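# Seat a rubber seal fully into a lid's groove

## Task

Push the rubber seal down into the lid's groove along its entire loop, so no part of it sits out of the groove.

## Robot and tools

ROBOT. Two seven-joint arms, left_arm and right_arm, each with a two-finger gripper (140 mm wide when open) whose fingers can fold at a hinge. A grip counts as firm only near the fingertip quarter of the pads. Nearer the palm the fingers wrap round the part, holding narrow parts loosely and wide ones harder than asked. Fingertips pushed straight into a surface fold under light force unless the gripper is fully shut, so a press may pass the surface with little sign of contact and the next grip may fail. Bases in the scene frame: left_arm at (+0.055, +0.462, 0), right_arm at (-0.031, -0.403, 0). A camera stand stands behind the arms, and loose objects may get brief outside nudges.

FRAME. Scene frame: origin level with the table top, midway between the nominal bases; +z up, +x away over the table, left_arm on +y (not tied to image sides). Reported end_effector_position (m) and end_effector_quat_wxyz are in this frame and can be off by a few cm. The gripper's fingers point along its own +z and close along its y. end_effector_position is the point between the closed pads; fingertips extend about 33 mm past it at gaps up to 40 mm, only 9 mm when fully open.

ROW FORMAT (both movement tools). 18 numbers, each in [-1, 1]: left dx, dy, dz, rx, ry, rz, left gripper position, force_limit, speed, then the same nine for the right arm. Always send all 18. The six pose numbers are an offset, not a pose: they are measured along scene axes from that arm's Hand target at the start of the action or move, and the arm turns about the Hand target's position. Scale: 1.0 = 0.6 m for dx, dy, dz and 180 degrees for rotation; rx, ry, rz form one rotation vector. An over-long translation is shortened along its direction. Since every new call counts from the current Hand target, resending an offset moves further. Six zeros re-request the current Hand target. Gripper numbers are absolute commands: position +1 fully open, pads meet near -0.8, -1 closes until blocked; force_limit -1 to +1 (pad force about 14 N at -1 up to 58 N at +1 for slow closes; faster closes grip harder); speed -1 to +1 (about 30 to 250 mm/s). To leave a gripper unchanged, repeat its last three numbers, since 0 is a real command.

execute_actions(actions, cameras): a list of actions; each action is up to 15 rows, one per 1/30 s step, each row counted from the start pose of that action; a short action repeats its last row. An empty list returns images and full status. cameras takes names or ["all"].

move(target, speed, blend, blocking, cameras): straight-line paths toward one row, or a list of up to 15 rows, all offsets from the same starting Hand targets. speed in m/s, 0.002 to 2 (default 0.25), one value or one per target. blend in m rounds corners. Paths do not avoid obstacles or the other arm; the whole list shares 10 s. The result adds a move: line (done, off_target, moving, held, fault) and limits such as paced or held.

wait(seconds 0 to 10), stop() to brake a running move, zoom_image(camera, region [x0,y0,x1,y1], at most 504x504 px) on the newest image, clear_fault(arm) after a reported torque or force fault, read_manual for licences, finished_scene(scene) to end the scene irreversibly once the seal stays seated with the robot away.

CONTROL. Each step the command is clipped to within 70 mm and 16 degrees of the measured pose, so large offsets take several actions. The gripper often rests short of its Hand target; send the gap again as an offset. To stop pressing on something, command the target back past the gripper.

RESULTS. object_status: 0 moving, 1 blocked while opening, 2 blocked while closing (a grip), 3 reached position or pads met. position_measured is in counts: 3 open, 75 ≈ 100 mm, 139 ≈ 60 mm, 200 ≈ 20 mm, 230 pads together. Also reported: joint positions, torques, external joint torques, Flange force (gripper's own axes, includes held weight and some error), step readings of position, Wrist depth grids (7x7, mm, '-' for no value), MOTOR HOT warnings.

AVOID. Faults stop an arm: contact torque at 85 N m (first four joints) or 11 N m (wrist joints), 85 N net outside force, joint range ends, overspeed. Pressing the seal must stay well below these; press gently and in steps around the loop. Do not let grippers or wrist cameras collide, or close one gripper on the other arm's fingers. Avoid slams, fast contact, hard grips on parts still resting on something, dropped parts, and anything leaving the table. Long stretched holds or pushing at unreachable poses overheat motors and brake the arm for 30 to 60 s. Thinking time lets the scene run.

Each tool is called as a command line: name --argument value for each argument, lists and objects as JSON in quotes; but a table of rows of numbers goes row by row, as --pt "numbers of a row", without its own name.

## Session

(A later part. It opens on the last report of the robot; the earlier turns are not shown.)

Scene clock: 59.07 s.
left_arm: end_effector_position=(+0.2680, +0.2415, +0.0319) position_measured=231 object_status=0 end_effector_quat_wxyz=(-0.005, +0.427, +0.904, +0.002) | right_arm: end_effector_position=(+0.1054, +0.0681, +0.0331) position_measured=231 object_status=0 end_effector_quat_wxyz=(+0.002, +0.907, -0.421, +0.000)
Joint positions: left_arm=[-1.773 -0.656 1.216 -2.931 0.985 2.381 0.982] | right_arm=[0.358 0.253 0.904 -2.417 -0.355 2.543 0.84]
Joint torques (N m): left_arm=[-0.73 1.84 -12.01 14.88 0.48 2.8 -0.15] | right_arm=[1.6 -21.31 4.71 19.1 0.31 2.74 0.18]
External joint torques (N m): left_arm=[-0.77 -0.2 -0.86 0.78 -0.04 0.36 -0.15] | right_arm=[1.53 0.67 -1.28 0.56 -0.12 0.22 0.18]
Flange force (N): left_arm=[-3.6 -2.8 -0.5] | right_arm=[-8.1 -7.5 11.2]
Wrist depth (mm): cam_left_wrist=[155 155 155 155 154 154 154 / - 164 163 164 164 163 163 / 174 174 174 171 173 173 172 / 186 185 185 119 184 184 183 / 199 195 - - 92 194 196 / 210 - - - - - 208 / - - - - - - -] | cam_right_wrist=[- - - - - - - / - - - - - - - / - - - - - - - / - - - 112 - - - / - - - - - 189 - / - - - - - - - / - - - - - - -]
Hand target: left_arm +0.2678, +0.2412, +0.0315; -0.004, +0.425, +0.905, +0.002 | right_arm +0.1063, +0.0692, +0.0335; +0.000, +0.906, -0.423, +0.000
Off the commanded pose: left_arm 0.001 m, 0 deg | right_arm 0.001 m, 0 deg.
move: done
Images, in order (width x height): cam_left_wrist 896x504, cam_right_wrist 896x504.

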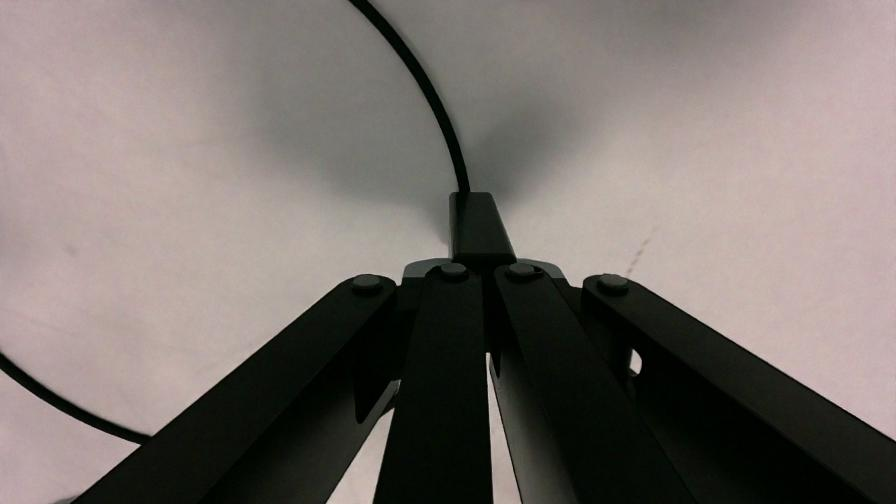

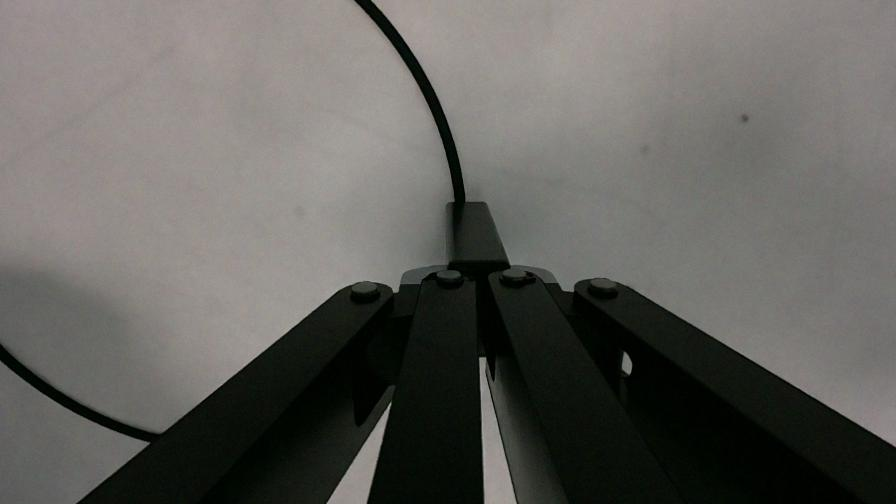

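move --pt "0 0 0.012 0 0 0 -0.5 -0.1 0 0 0 0.012 0 0 0 -0.5 -0.1 0" --pt "0.0 0.0 0.012 0 0 0 -0.467 -0.1 0 0 0 0.012 0 0 0 -0.467 -0.1 0" --pt "0 0 -0.0055 0 0 0 -1 -0.1 -1 0 0 -0.005 0 0 0 -1 -0.1 -1" --speed '[0.05,0.05,0.04]' --cameras '["cam_left_wrist","cam_right_wrist"]'

Scene clock: 64.03 s.
left_arm: end_effector_position=(+0.2682, +0.2413, +0.0287) position_measured=231 object_status=0 end_effector_quat_wxyz=(-0.004, +0.426, +0.905, +0.002) | right_arm: end_effector_position=(+0.1063, +0.0691, +0.0309) position_measured=231 object_status=0 end_effector_quat_wxyz=(+0.000, +0.907, -0.421, +0.000)
Joint positions: left_arm=[-1.781 -0.639 1.228 -2.931 0.988 2.4 0.98] | right_arm=[0.369 0.26 0.89 -2.415 -0.365 2.549 0.847]
Joint torques (N m): left_arm=[-0.67 1.77 -11.63 14.59 0.55 2.78 -0.12] | right_arm=[1.71 -21.04 4.77 18.1 0.37 2.63 0.15]
External joint torques (N m): left_arm=[-0.7 -0.14 -0.66 0.61 0.04 0.33 -0.12] | right_arm=[1.8 1.3 -1.16 -0.27 -0.06 0.13 0.15]
Flange force (N): left_arm=[-3.3 -2.4 0.5] | right_arm=[-7.9 -6.4 12.7]
Wrist depth (mm): cam_left_wrist=[152 152 152 152 152 151 151 / - 161 161 160 160 160 158 / 171 171 171 170 170 170 169 / 182 182 181 119 179 181 180 / 195 192 - - 92 190 195 / - - - - - - 204 / - - - - - - -] | cam_right_wrist=[- - 155 - - - - / - - - - - - - / - - 175 168 171 - - / - - 180 112 177 - - / - - - - - - 187 / - - - - - - - / - - - - - - -]
Hand target: left_arm +0.2678, +0.2412, +0.0282; -0.004, +0.425, +0.905, +0.002 | right_arm +0.1063, +0.0692, +0.0305; +0.000, +0.906, -0.423, +0.000
Off the commanded pose: left_arm 0.001 m, 0 deg | right_arm 0.000 m, 0 deg.
move: done
Images, in order (width x height): cam_left_wrist 896x504, cam_right_wrist 896x504.

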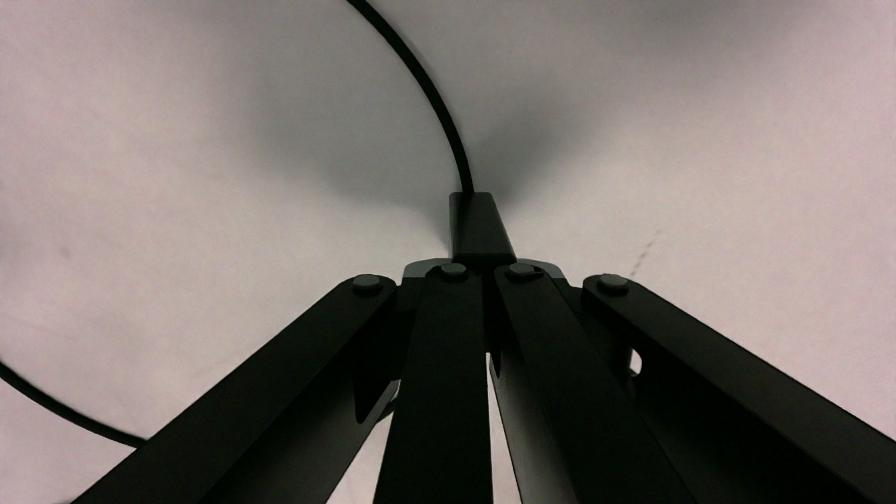

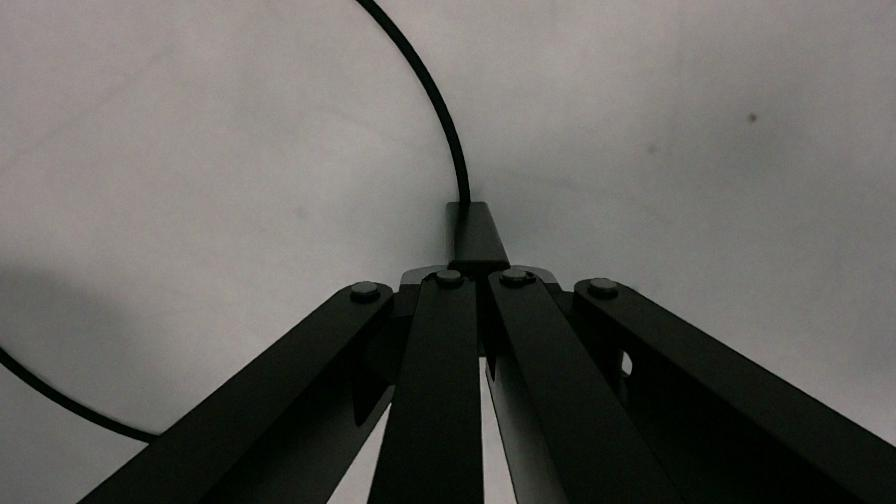

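wait --seconds 0.7

Scene clock: 65.20 s.
left_arm: end_effector_position=(+0.2682, +0.2413, +0.0287) position_measured=231 object_status=3 end_effector_quat_wxyz=(-0.004, +0.426, +0.905, +0.002) | right_arm: end_effector_position=(+0.1063, +0.0691, +0.0309) position_measured=231 object_status=3 end_effector_quat_wxyz=(+0.000, +0.907, -0.421, +0.000)
Joint positions: left_arm=[-1.781 -0.639 1.228 -2.931 0.988 2.4 0.98] | right_arm=[0.369 0.26 0.89 -2.415 -0.365 2.549 0.847]
Joint torques (N m): left_arm=[-0.62 1.74 -11.66 14.62 0.54 2.78 -0.12] | right_arm=[1.72 -21.06 4.74 18.09 0.36 2.65 0.14]
External joint torques (N m): left_arm=[-0.66 -0.15 -0.67 0.53 0.02 0.32 -0.12] | right_arm=[1.88 1.15 -1.11 -0.22 -0.07 0.15 0.14]
Flange force (N): left_arm=[-2.9 -2.4 0.2] | right_arm=[-7.9 -6.1 12.3]
Wrist depth (mm): cam_left_wrist=[152 152 152 152 152 151 151 / - 161 161 160 160 160 158 / 171 171 168 171 172 171 170 / 182 182 182 119 178 181 180 / 192 191 - - 92 190 193 / - - - - - - 204 / - - - - - - -] | cam_right_wrist=[155 - - - - - 153 / - - - - - - - / - - - - - 169 - / - - - 112 - - 176 / - - - - - - - / - - - - - - - / - - - - - - -]
Hand target: left_arm +0.2678, +0.2412, +0.0282; -0.004, +0.425, +0.905, +0.002 | right_arm +0.1063, +0.0692, +0.0305; +0.000, +0.906, -0.423, +0.000
Tool commands: left_gripper/position=-1.0 left_gripper/force_limit=-0.1 left_gripper/speed=-1.0 right_gripper/position=-1.0 right_gripper/force_limit=-0.1 right_gripper/speed=-1.0
Off the commanded pose: left_arm 0.001 m, 0 deg | right_arm 0.000 m, 0 deg.
wait: 0.70 s; at rest from the start

move --pt "0 0 0.012 0 0 0 -0.5 -0.1 0 0 0 0.012 0 0 0 -0.5 -0.1 0" --pt "0.0 0.0 0.012 0 0 0 -0.467 -0.1 0 0 0 0.012 0 0 0 -0.467 -0.1 0" --pt "0 0 -0.0028 0 0 0 -1 -0.1 -1 0 0 -0.0017 0 0 0 -1 -0.1 -1" --speed '[0.05,0.05,0.04]' --cameras '["cam_left_wrist","cam_right_wrist"]'

Scene clock: 71.57 s.
left_arm: end_effector_position=(+0.2684, +0.2413, +0.0271) position_measured=227 object_status=0 end_effector_quat_wxyz=(-0.004, +0.426, +0.905, +0.002) | right_arm: end_effector_position=(+0.1062, +0.0692, +0.0299) position_measured=227 object_status=0 end_effector_quat_wxyz=(+0.000, +0.907, -0.421, +0.000)
Joint positions: left_arm=[-1.785 -0.63 1.234 -2.931 0.989 2.41 0.98] | right_arm=[0.374 0.262 0.885 -2.415 -0.368 2.551 0.85]
Joint torques (N m): left_arm=[-0.76 1.66 -11.51 14.45 0.51 2.81 -0.11] | right_arm=[1.69 -21.23 4.73 18 0.35 2.63 0.15]
External joint torques (N m): left_arm=[-0.76 -0.22 -0.65 0.54 0 0.37 -0.11] | right_arm=[1.75 1.22 -1.26 -0.34 -0.08 0.11 0.15]
Flange force (N): left_arm=[-3.3 -2.5 0.5] | right_arm=[-7.6 -6.1 12.7]
Wrist depth (mm): cam_left_wrist=[151 151 150 150 150 150 149 / 159 159 161 159 159 158 156 / 169 170 167 167 168 168 167 / 181 183 179 119 174 179 178 / 195 190 - - - 188 191 / - - - - - - 202 / - - - - - - -] | cam_right_wrist=[156 - - - - - - / - - 162 - - - - / - - 171 - - 168 - / - - - 115 - - - / - - - - - - - / - - - - - - - / - - - - - - -]
Hand target: left_arm +0.2678, +0.2412, +0.0266; -0.004, +0.425, +0.905, +0.002 | right_arm +0.1063, +0.0692, +0.0295; +0.000, +0.906, -0.423, +0.000
Off the commanded pose: left_arm 0.001 m, 0 deg | right_arm 0.000 m, 0 deg.
move: done
Images, in order (width x height): cam_left_wrist 896x504, cam_right_wrist 896x504.

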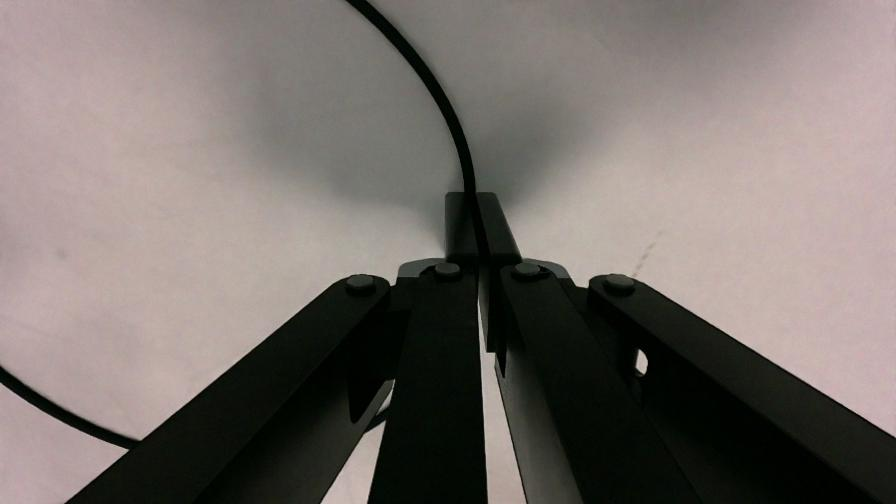

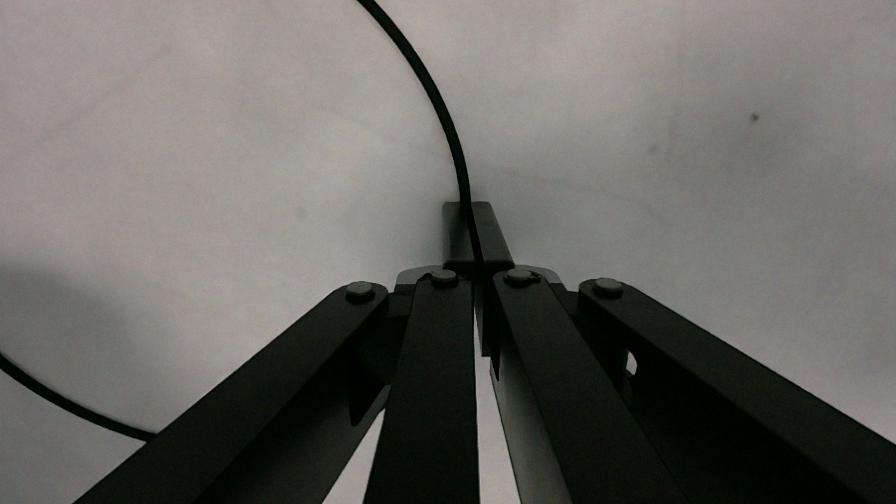

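move --pt "0 0 0.0833 0 0 0 -1 -0.1 -1 0 0 0.0833 0 0 0 -1 -0.1 -1" --speed 0.08 --cameras '["cam_left_wrist","cam_right_wrist","cam_low","cam_high"]'

Scene clock: 73.87 s.
left_arm: end_effector_position=(+0.2677, +0.2410, +0.0759) position_measured=227 object_status=2 end_effector_quat_wxyz=(-0.003, +0.423, +0.906, +0.003) | right_arm: end_effector_position=(+0.1070, +0.0704, +0.0798) position_measured=227 object_status=2 end_effector_quat_wxyz=(-0.002, +0.905, -0.426, +0.000)
Joint positions: left_arm=[-1.678 -0.807 1.043 -2.919 0.885 2.199 1.012] | right_arm=[0.256 0.1 1.029 -2.408 -0.138 2.458 0.697]
Joint velocities: left_arm=[within noise] | right_arm=[-0.001 0.002 0 0 0 0 -0.006]
Joint torques (N m): left_arm=[-0.73 0.47 -13.2 17.09 0.59 2.28 0.29] | right_arm=[0.55 -16.5 2.27 20.25 0.8 2.28 -0.43]
External joint torques (N m): left_arm=[-0.7 -1.81 -0.82 0.82 -0.02 -0.17 0.29] | right_arm=[0.61 -0.2 -0.22 -0.39 0.31 -0.25 -0.43]
Flange force (N): left_arm=[3.0 0.2 -8.9] | right_arm=[0.0 0.0 0.0]
Wrist depth (mm): cam_left_wrist=[- 196 195 195 193 197 195 / 206 206 206 206 206 206 208 / 219 219 219 216 219 216 219 / 234 223 233 119 230 233 233 / 250 250 - - - 245 249 / 264 - - - - - 261 / - - - - - - -] | cam_right_wrist=[- - 200 - 197 - - / - - 210 - - - - / - - - - - - - / - - - 115 - - - / - - - - - - - / - - - - - - - / - - - - - - -]
Hand target: left_arm +0.2678, +0.2412, +0.0765; -0.004, +0.425, +0.905, +0.002 | right_arm +0.1063, +0.0692, +0.0795; +0.000, +0.906, -0.423, +0.000
Off the commanded pose: left_arm 0.001 m, 0 deg | right_arm 0.001 m, 0 deg.
move: done
Images, in order (width x height): cam_high 896x504, cam_low 896x504, cam_left_wrist 896x504, cam_right_wrist 896x504.

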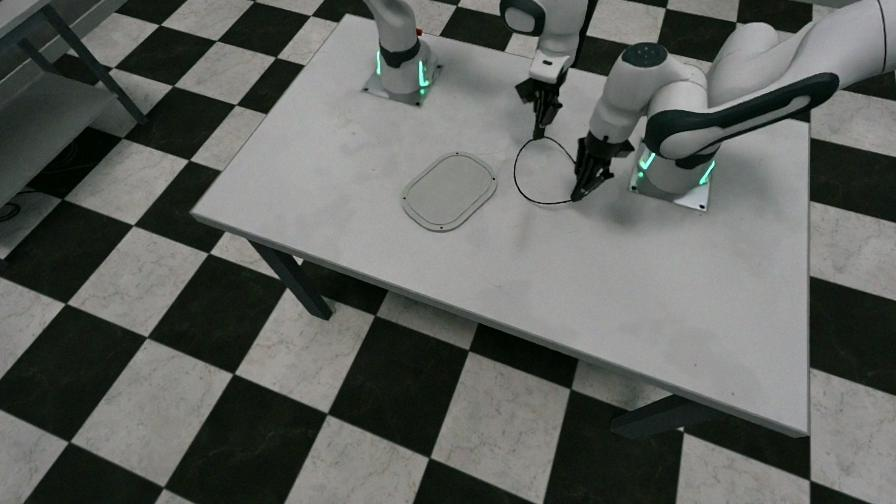

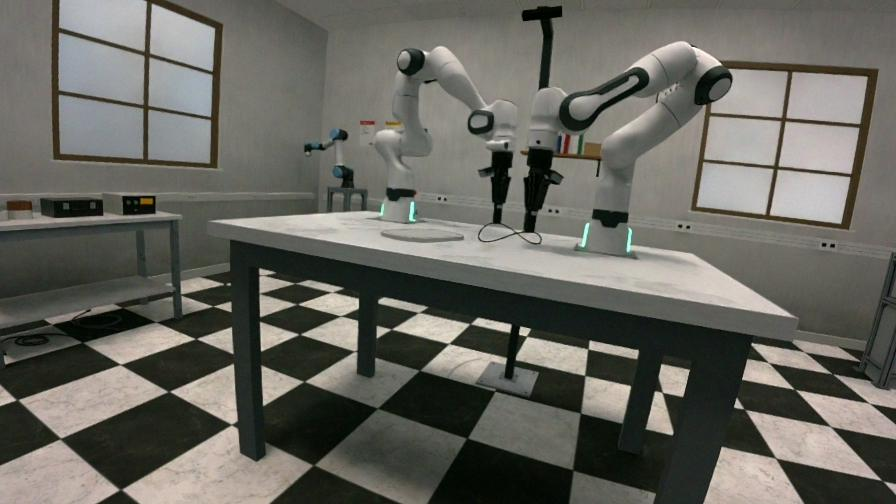

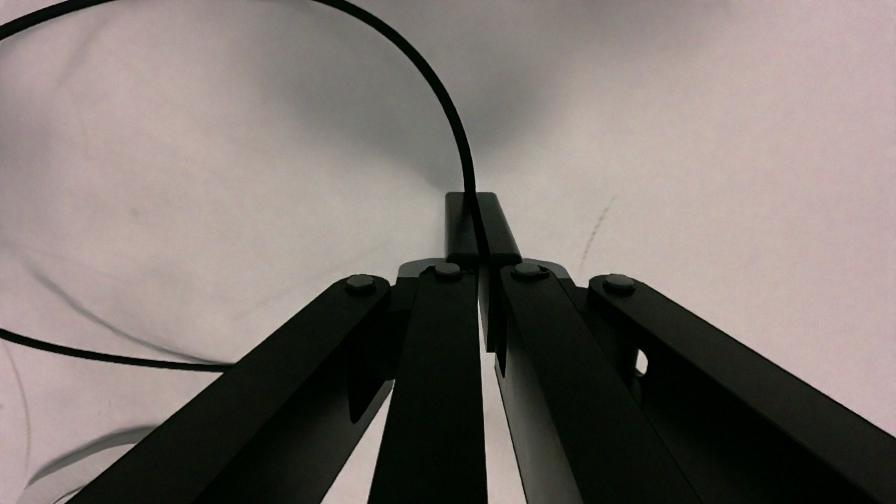

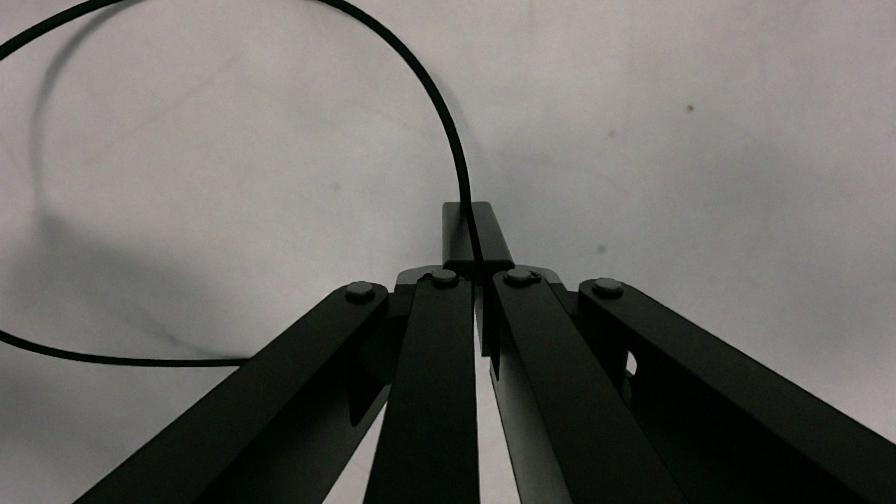

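move --pt "0 0 0.1225 0 0 0 -1 -0.1 -1 0 0 0.1225 0 0 0 -1 -0.1 -1" --pt "-0.008 -0.0327 0.1225 0 0 0.1318 -1 -0.1 -1 0.1 -0.1265 0.1225 0 0 0.1318 -1 -0.1 -1" --pt "-0.032 -0.091 0.1225 0 0 0.2636 -1 -0.1 -1 0.2158 -0.2273 0.1225 0 0 0.2636 -1 -0.1 -1" --speed 0.2 --blend '[0.03,0.03,0]' --cameras '["cam_high","cam_left_wrist"]'

Scene clock: 81.13 s.
left_arm: end_effector_position=(+0.2485, +0.1874, +0.1501) position_measured=227 object_status=2 end_effector_quat_wxyz=(-0.004, +0.030, +1.000, +0.002) | right_arm: end_effector_position=(+0.2355, -0.0666, +0.1540) position_measured=227 object_status=2 end_effector_quat_wxyz=(-0.001, +1.000, -0.028, +0.000)
Joint positions: left_arm=[-1.488 -0.656 0.552 -2.799 0.392 2.173 0.368] | right_arm=[0.573 -0.283 0.328 -2.546 0.12 2.274 -0.706]
Joint velocities: left_arm=[-0.001 0.001 -0.001 -0.001 -0.002 -0.001 -0.004] | right_arm=[-0.001 0 0 0.001 0.001 0 -0.005]
Joint torques (N m): left_arm=[-0.42 -6.63 -7.96 22.96 0.35 2.88 -0.25] | right_arm=[1.41 -18.29 -3.59 22.52 0.4 2.88 -0.4]
External joint torques (N m): left_arm=[-0.44 -0.48 -0.58 0.89 -0.26 0.36 -0.25] | right_arm=[1.36 1.06 -0.98 -0.42 -0.21 0.22 -0.4]
Flange force (N): left_arm=[1.0 -2.2 -1.8] | right_arm=[1.3 -0.1 2.5]
Wrist depth (mm): cam_left_wrist=[266 269 263 263 264 261 260 / 278 280 288 - 278 275 275 / - 292 297 288 292 291 292 / - 310 305 115 303 307 304 / 331 261 - - - - - / 348 - - - - - 344 / - - - - - - -] | cam_right_wrist=[- - 253 - - - - / - 284 - - - - - / - - - - - - - / - - 316 115 - - - / - 326 - - - - - / - - - - - - 346 / - - - - - - -]
Hand target: left_arm +0.2486, +0.1866, +0.1500; -0.005, +0.025, +1.000, +0.001 | right_arm +0.2357, -0.0672, +0.1530; +0.000, +1.000, -0.023, +0.000
Off the commanded pose: left_arm 0.001 m, 1 deg | right_arm 0.001 m, 1 deg.
move: done
Images, in order (width x height): cam_high 896x504, cam_left_wrist 896x504.

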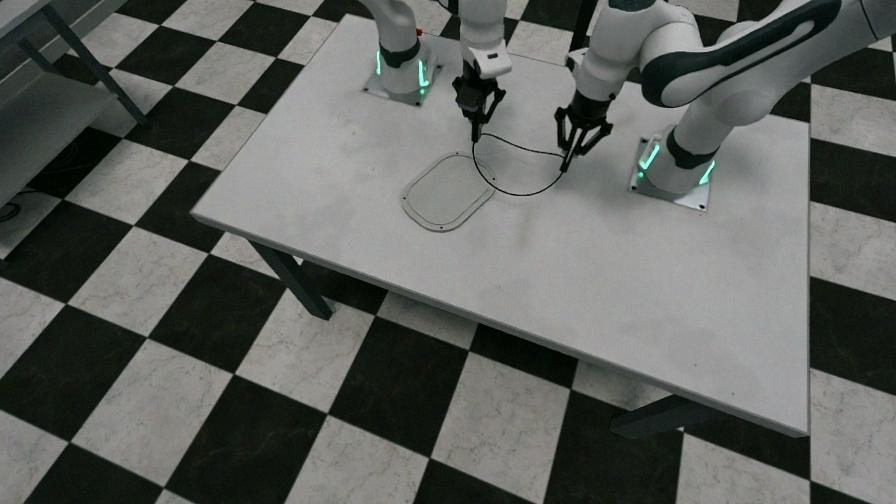

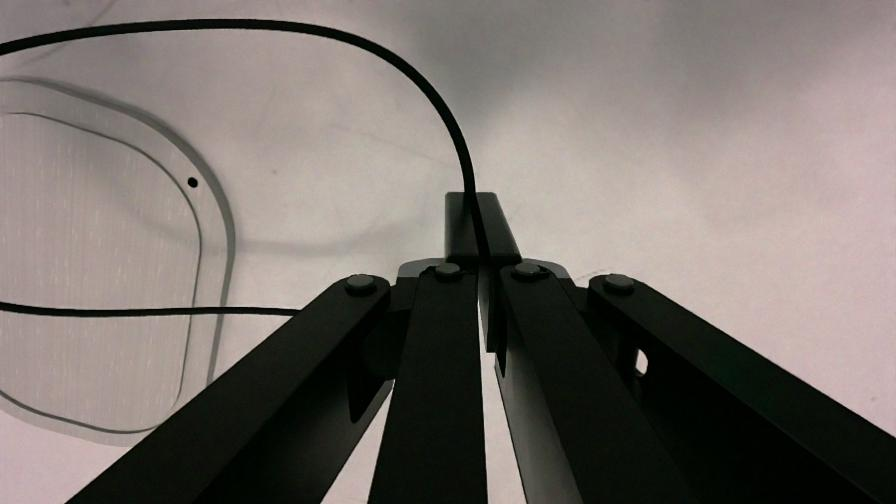

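move --pt "-0.0278 -0.0887 0 0 0 0.1318 -1 -0.1 -1 0.1202 -0.0703 0 0 0 0.1318 -1 -0.1 -1" --pt "-0.0483 -0.206 0 0 0 0.2636 -1 -0.1 -1 0.2325 -0.1122 0 0 0 0.2636 -1 -0.1 -1" --pt "-0.0532 -0.3473 0 0 0 0.3953 -1 -0.1 -1 0.3293 -0.13 0 0 0 0.3953 -1 -0.1 -1" --speed 0.2 --blend '[0.03,0.03,0]' --cameras '["cam_high","cam_low","cam_left_wrist","cam_right_wrist"]'

Scene clock: 86.77 s.
left_arm: end_effector_position=(+0.2173, -0.0220, +0.1505) position_measured=227 object_status=2 end_effector_quat_wxyz=(-0.006, -0.560, +0.829, -0.003) | right_arm: end_effector_position=(+0.4336, -0.1444, +0.1538) position_measured=227 object_status=2 end_effector_quat_wxyz=(+0.002, +0.827, +0.562, +0.001)
Joint positions: left_arm=[-1.389 -0.033 0.14 -2.301 -0.007 2.278 -0.857] | right_arm=[0.586 0.026 -0.074 -2.217 -0.002 2.246 -2.253]
Joint velocities: left_arm=[0 -0.001 0 0 0.001 0 -0.005] | right_arm=[0.001 -0.002 0 0 0 0 -0.006]
Joint torques (N m): left_arm=[-0.71 -30.49 -0.51 24.23 0.88 2.52 -0.06] | right_arm=[0.53 -30.46 -0.62 24.03 1.03 2.4 -0.41]
External joint torques (N m): left_arm=[-0.7 -1.34 -0.33 1.36 0.26 -0.14 -0.06] | right_arm=[0.61 1.5 -0.51 0.84 0.3 -0.22 -0.41]
Flange force (N): left_arm=[1.3 0.3 -3.9] | right_arm=[5.4 5.2 0.7]
Wrist depth (mm): cam_left_wrist=[266 262 262 266 269 269 264 / - 273 271 278 282 - - / 293 289 286 291 297 - 284 / 319 - - 115 309 312 - / 337 331 - - - - 332 / - - - - - - - / - - - - - - -] | cam_right_wrist=[- - 251 - - - 1097 / - - - - - - 1147 / - - - - - - 1208 / - - - 115 - 319 1251 / - - - - - - 1276 / - - - - - - - / - - - - - - -]
Hand target: left_arm +0.2167, -0.0218, +0.1500; -0.004, -0.561, +0.828, -0.002 | right_arm +0.4333, -0.1452, +0.1530; +0.000, +0.826, +0.563, +0.000
Off the commanded pose: left_arm 0.001 m, 0 deg | right_arm 0.001 m, 0 deg.
move: done
Images, in order (width x height): cam_high 896x504, cam_low 896x504, cam_left_wrist 896x504, cam_right_wrist 896x504.

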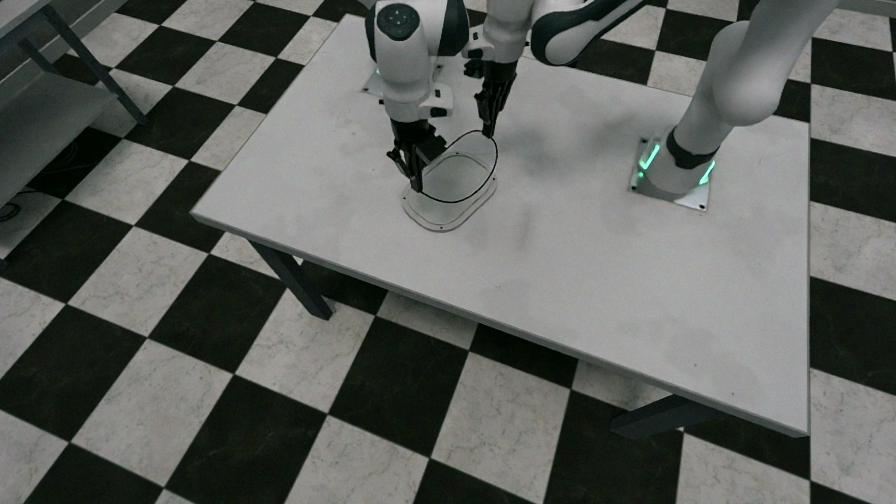

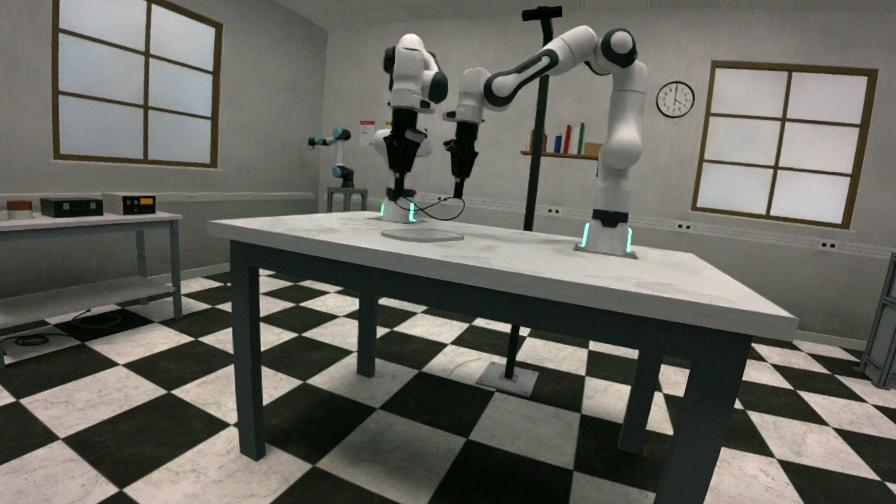

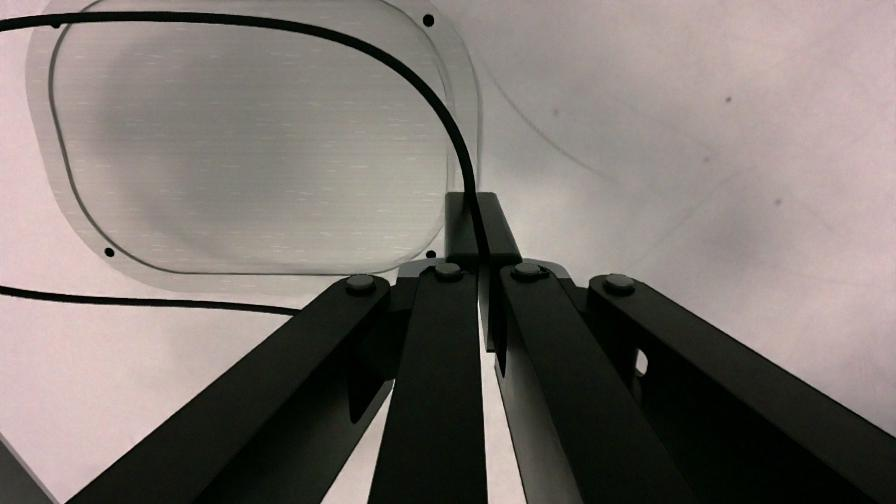

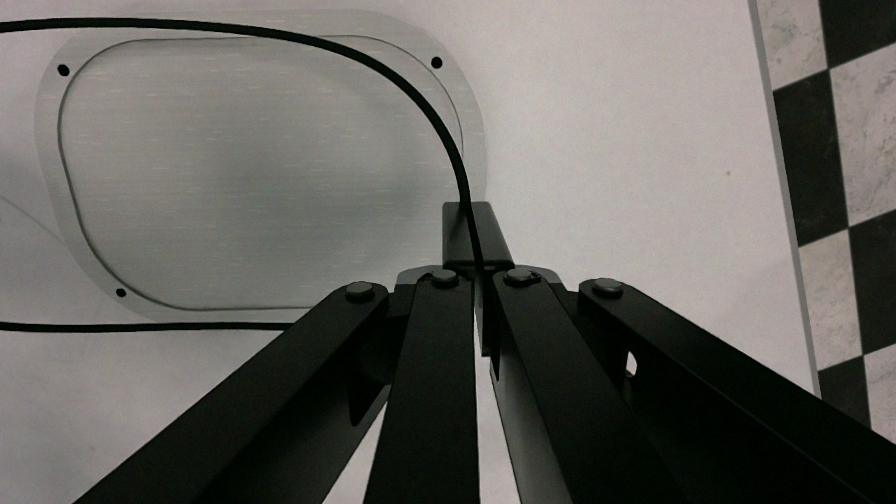

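move --pt "0.0083 -0.0033 -0.1167 0 0 0 -1 -0.1 -1 0 0 -0.1167 0 0 0 -1 -0.1 -1" --speed 0.12 --cameras '["cam_low","cam_left_wrist","cam_right_wrist"]'

Scene clock: 91.27 s.
left_arm: end_effector_position=(+0.2206, -0.0229, +0.0803) position_measured=227 object_status=2 end_effector_quat_wxyz=(-0.003, -0.563, +0.827, -0.001) | right_arm: end_effector_position=(+0.4329, -0.1456, +0.0835) position_measured=227 object_status=2 end_effector_quat_wxyz=(+0.001, +0.827, +0.562, -0.001)
Joint positions: left_arm=[-1.386 0.1 0.14 -2.344 -0.029 2.445 -0.844] | right_arm=[0.584 0.141 -0.074 -2.274 0.012 2.413 -2.263]
Joint velocities: left_arm=[-0.001 -0.001 -0.001 -0.001 0.001 0.004 0.003] | right_arm=[0.001 0 0 0 0 0.004 0]
Joint torques (N m): left_arm=[-0.3 -33.61 0.49 21.93 0.2 3.02 0.17] | right_arm=[0.59 -32.83 -0.71 21.66 0.94 2.82 -0.47]
External joint torques (N m): left_arm=[-0.18 -1.89 0.1 0.95 -0.32 0.37 0.17] | right_arm=[0.52 1.31 -0.6 0.22 0.32 0.21 -0.47]
Flange force (N): left_arm=[-1.4 0.9 -3.1] | right_arm=[2.6 3.2 2.9]
Wrist depth (mm): cam_left_wrist=[198 197 196 196 205 205 202 / 208 206 206 205 216 214 214 / - 217 - 213 226 225 224 / 233 230 230 119 236 237 237 / 244 237 - - - - 248 / 270 - - - - - 260 / - - - - - - -] | cam_right_wrist=[190 - 186 191 - - - / 198 199 - 195 - - - / - - - - - - - / - 219 - 115 - - 244 / - - - - - - - / - - - - - - - / - - - - - - -]
Hand target: left_arm +0.2216, -0.0238, +0.0800; -0.004, -0.561, +0.828, -0.002 | right_arm +0.4333, -0.1452, +0.0830; +0.000, +0.826, +0.563, +0.000
Off the commanded pose: left_arm 0.001 m, 0 deg | right_arm 0.001 m, 0 deg.
move: done
Images, in order (width x height): cam_low 896x504, cam_left_wrist 896x504, cam_right_wrist 896x504.

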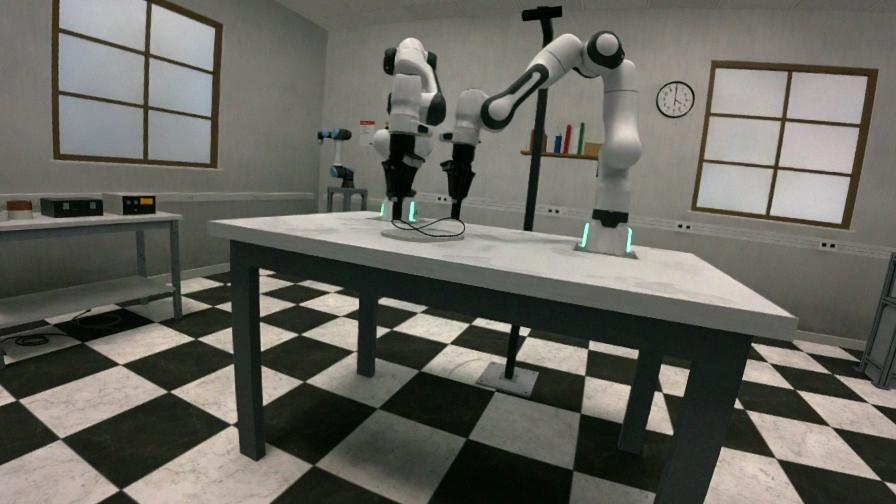

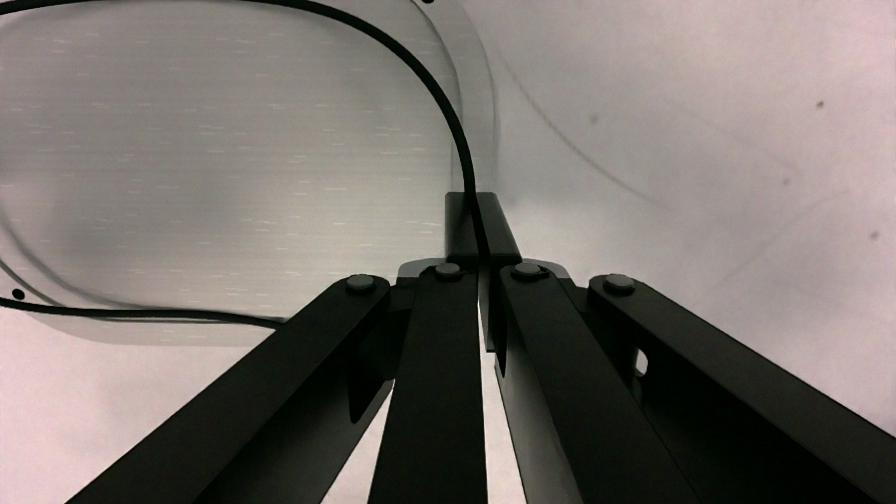

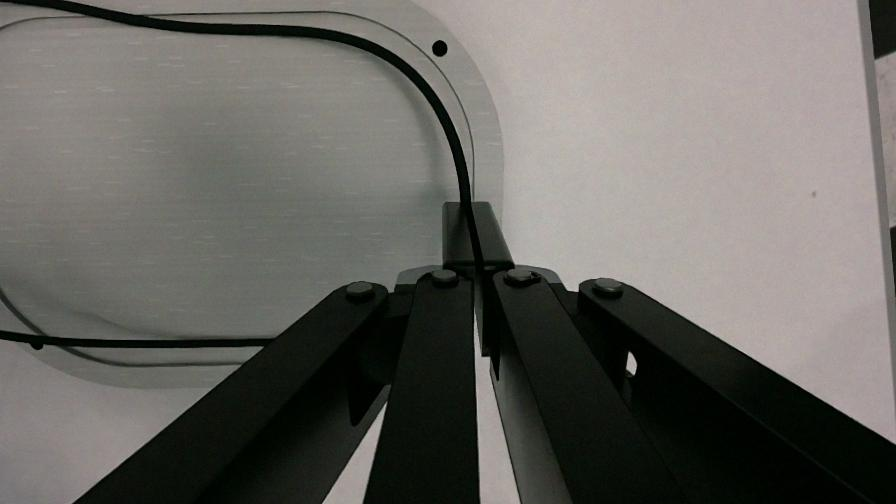

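zoom_image --camera "cam_left_wrist" --region '[380, 60, 560, 240]'

zoom_image --camera "cam_right_wrist" --region '[380, 60, 560, 240]'

Scaled by 2.800 from the camera's 896x504 image, which has a finer 1280x720 frame.

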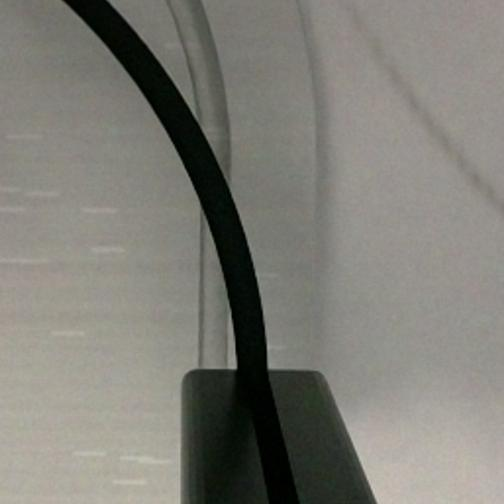

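Scaled by 2.800 from the camera's 896x504 image, which has a finer 1280x720 frame.

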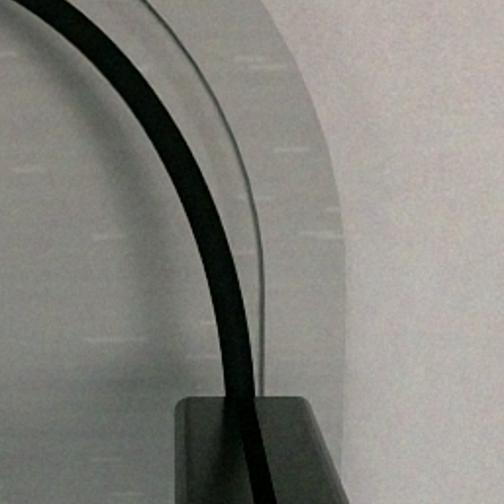

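move --pt "-0.0022 -0.0268 -0.0333 0 0 0 -1 -0.1 -1 0.0058 0.0058 -0.0333 0 0 0 -1 -0.1 -1" --speed 0.1 --cameras '["cam_low","cam_left_wrist","cam_right_wrist"]'

zoom_image --camera "cam_left_wrist" --region '[380, 60, 560, 240]'

zoom_image --camera "cam_right_wrist" --region '[380, 60, 560, 240]'

Scene clock: 109.30 s.
left_arm: end_effector_position=(+0.2207, -0.0377, +0.0599) position_measured=227 object_status=2 end_effector_quat_wxyz=(-0.003, -0.563, +0.826, +0.000) | right_arm: end_effector_position=(+0.4365, -0.1433, +0.0634) position_measured=227 object_status=2 end_effector_quat_wxyz=(+0.001, +0.828, +0.561, -0.001)
Joint positions: left_arm=[-1.386 0.177 0.131 -2.302 -0.045 2.479 -0.842] | right_arm=[0.584 0.191 -0.073 -2.267 0.017 2.455 -2.265]
Joint velocities: left_arm=[0 0 -0.001 -0.001 -0.001 0.004 0] | right_arm=[-0.001 0 0 -0.001 0 0.005 0.002]
Joint torques (N m): left_arm=[-0.64 -35.67 0.34 21.86 0.18 3.13 0.19] | right_arm=[0.99 -33.76 -0.34 21.65 0.92 2.82 -0.45]
External joint torques (N m): left_arm=[-0.67 -1.78 -0.55 1.34 -0.32 0.49 0.19] | right_arm=[1 1.53 -0.09 0.74 0.33 0.2 -0.45]
Flange force (N): left_arm=[0.5 0.6 -2.7] | right_arm=[4.9 3.8 3.3]
Wrist depth (mm): cam_left_wrist=[176 177 178 179 187 186 187 / - 190 187 186 194 194 194 / 199 196 194 193 208 209 204 / 208 205 206 119 215 216 214 / 220 222 - - - 225 228 / 232 - - - - - 237 / - - - - - - -] | cam_right_wrist=[172 171 172 - 188 - 189 / - - - 180 - - - / - 187 191 - - - - / 199 - - 116 - - - / 208 - - - - - 237 / - - - - - - - / - - - - - - -]
Hand target: left_arm +0.2203, -0.0398, +0.0600; -0.004, -0.561, +0.828, -0.002 | right_arm +0.4368, -0.1417, +0.0630; +0.000, +0.826, +0.563, +0.000
Off the commanded pose: left_arm 0.002 m, 0 deg | right_arm 0.002 m, 0 deg.
move: done
Images, in order (width x height): cam_low 896x504, cam_left_wrist 896x504, cam_right_wrist 896x504.

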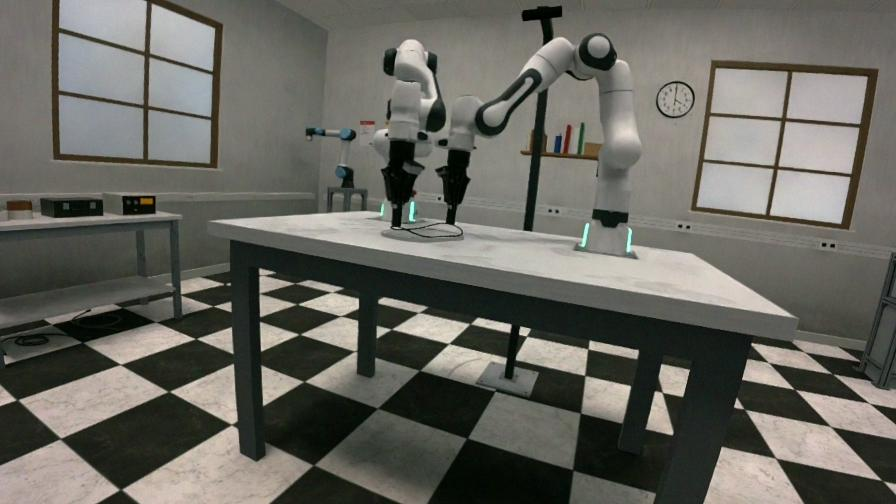

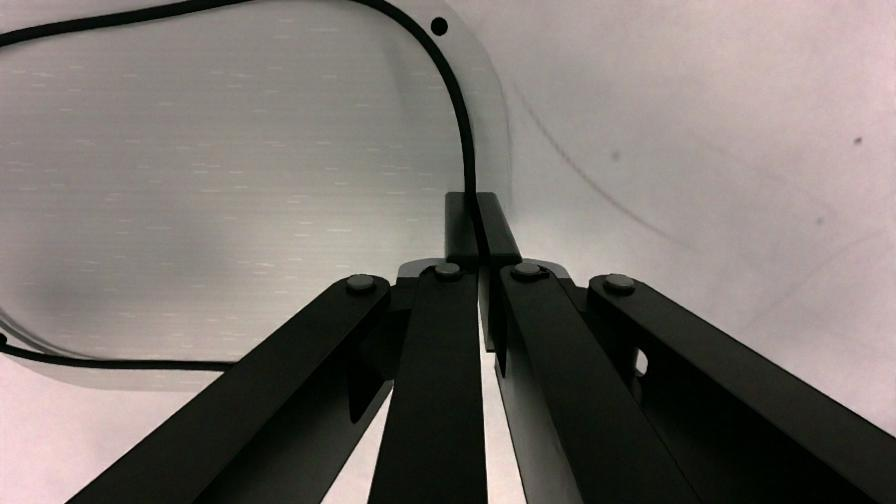

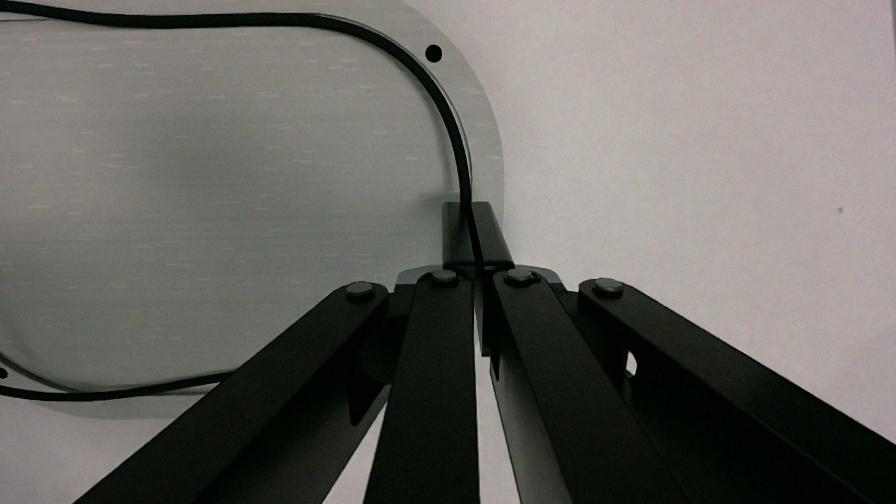

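Scaled by 2.800 from the camera's 896x504 image, which has a finer 1280x720 frame.

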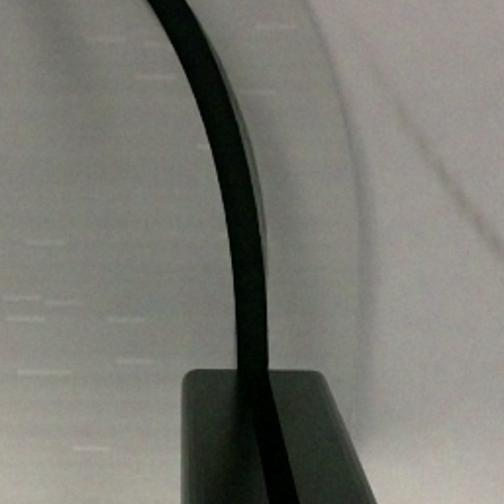

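Scaled by 2.800 from the camera's 896x504 image, which has a finer 1280x720 frame.

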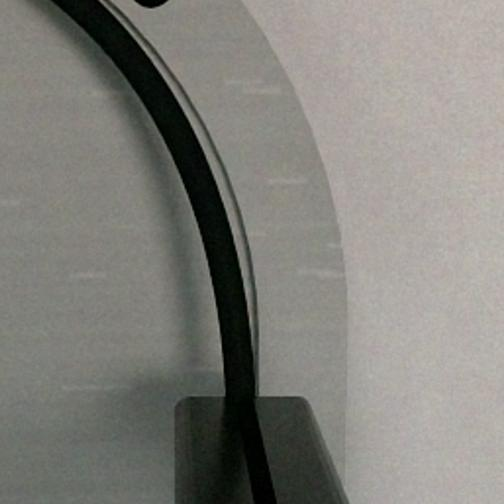

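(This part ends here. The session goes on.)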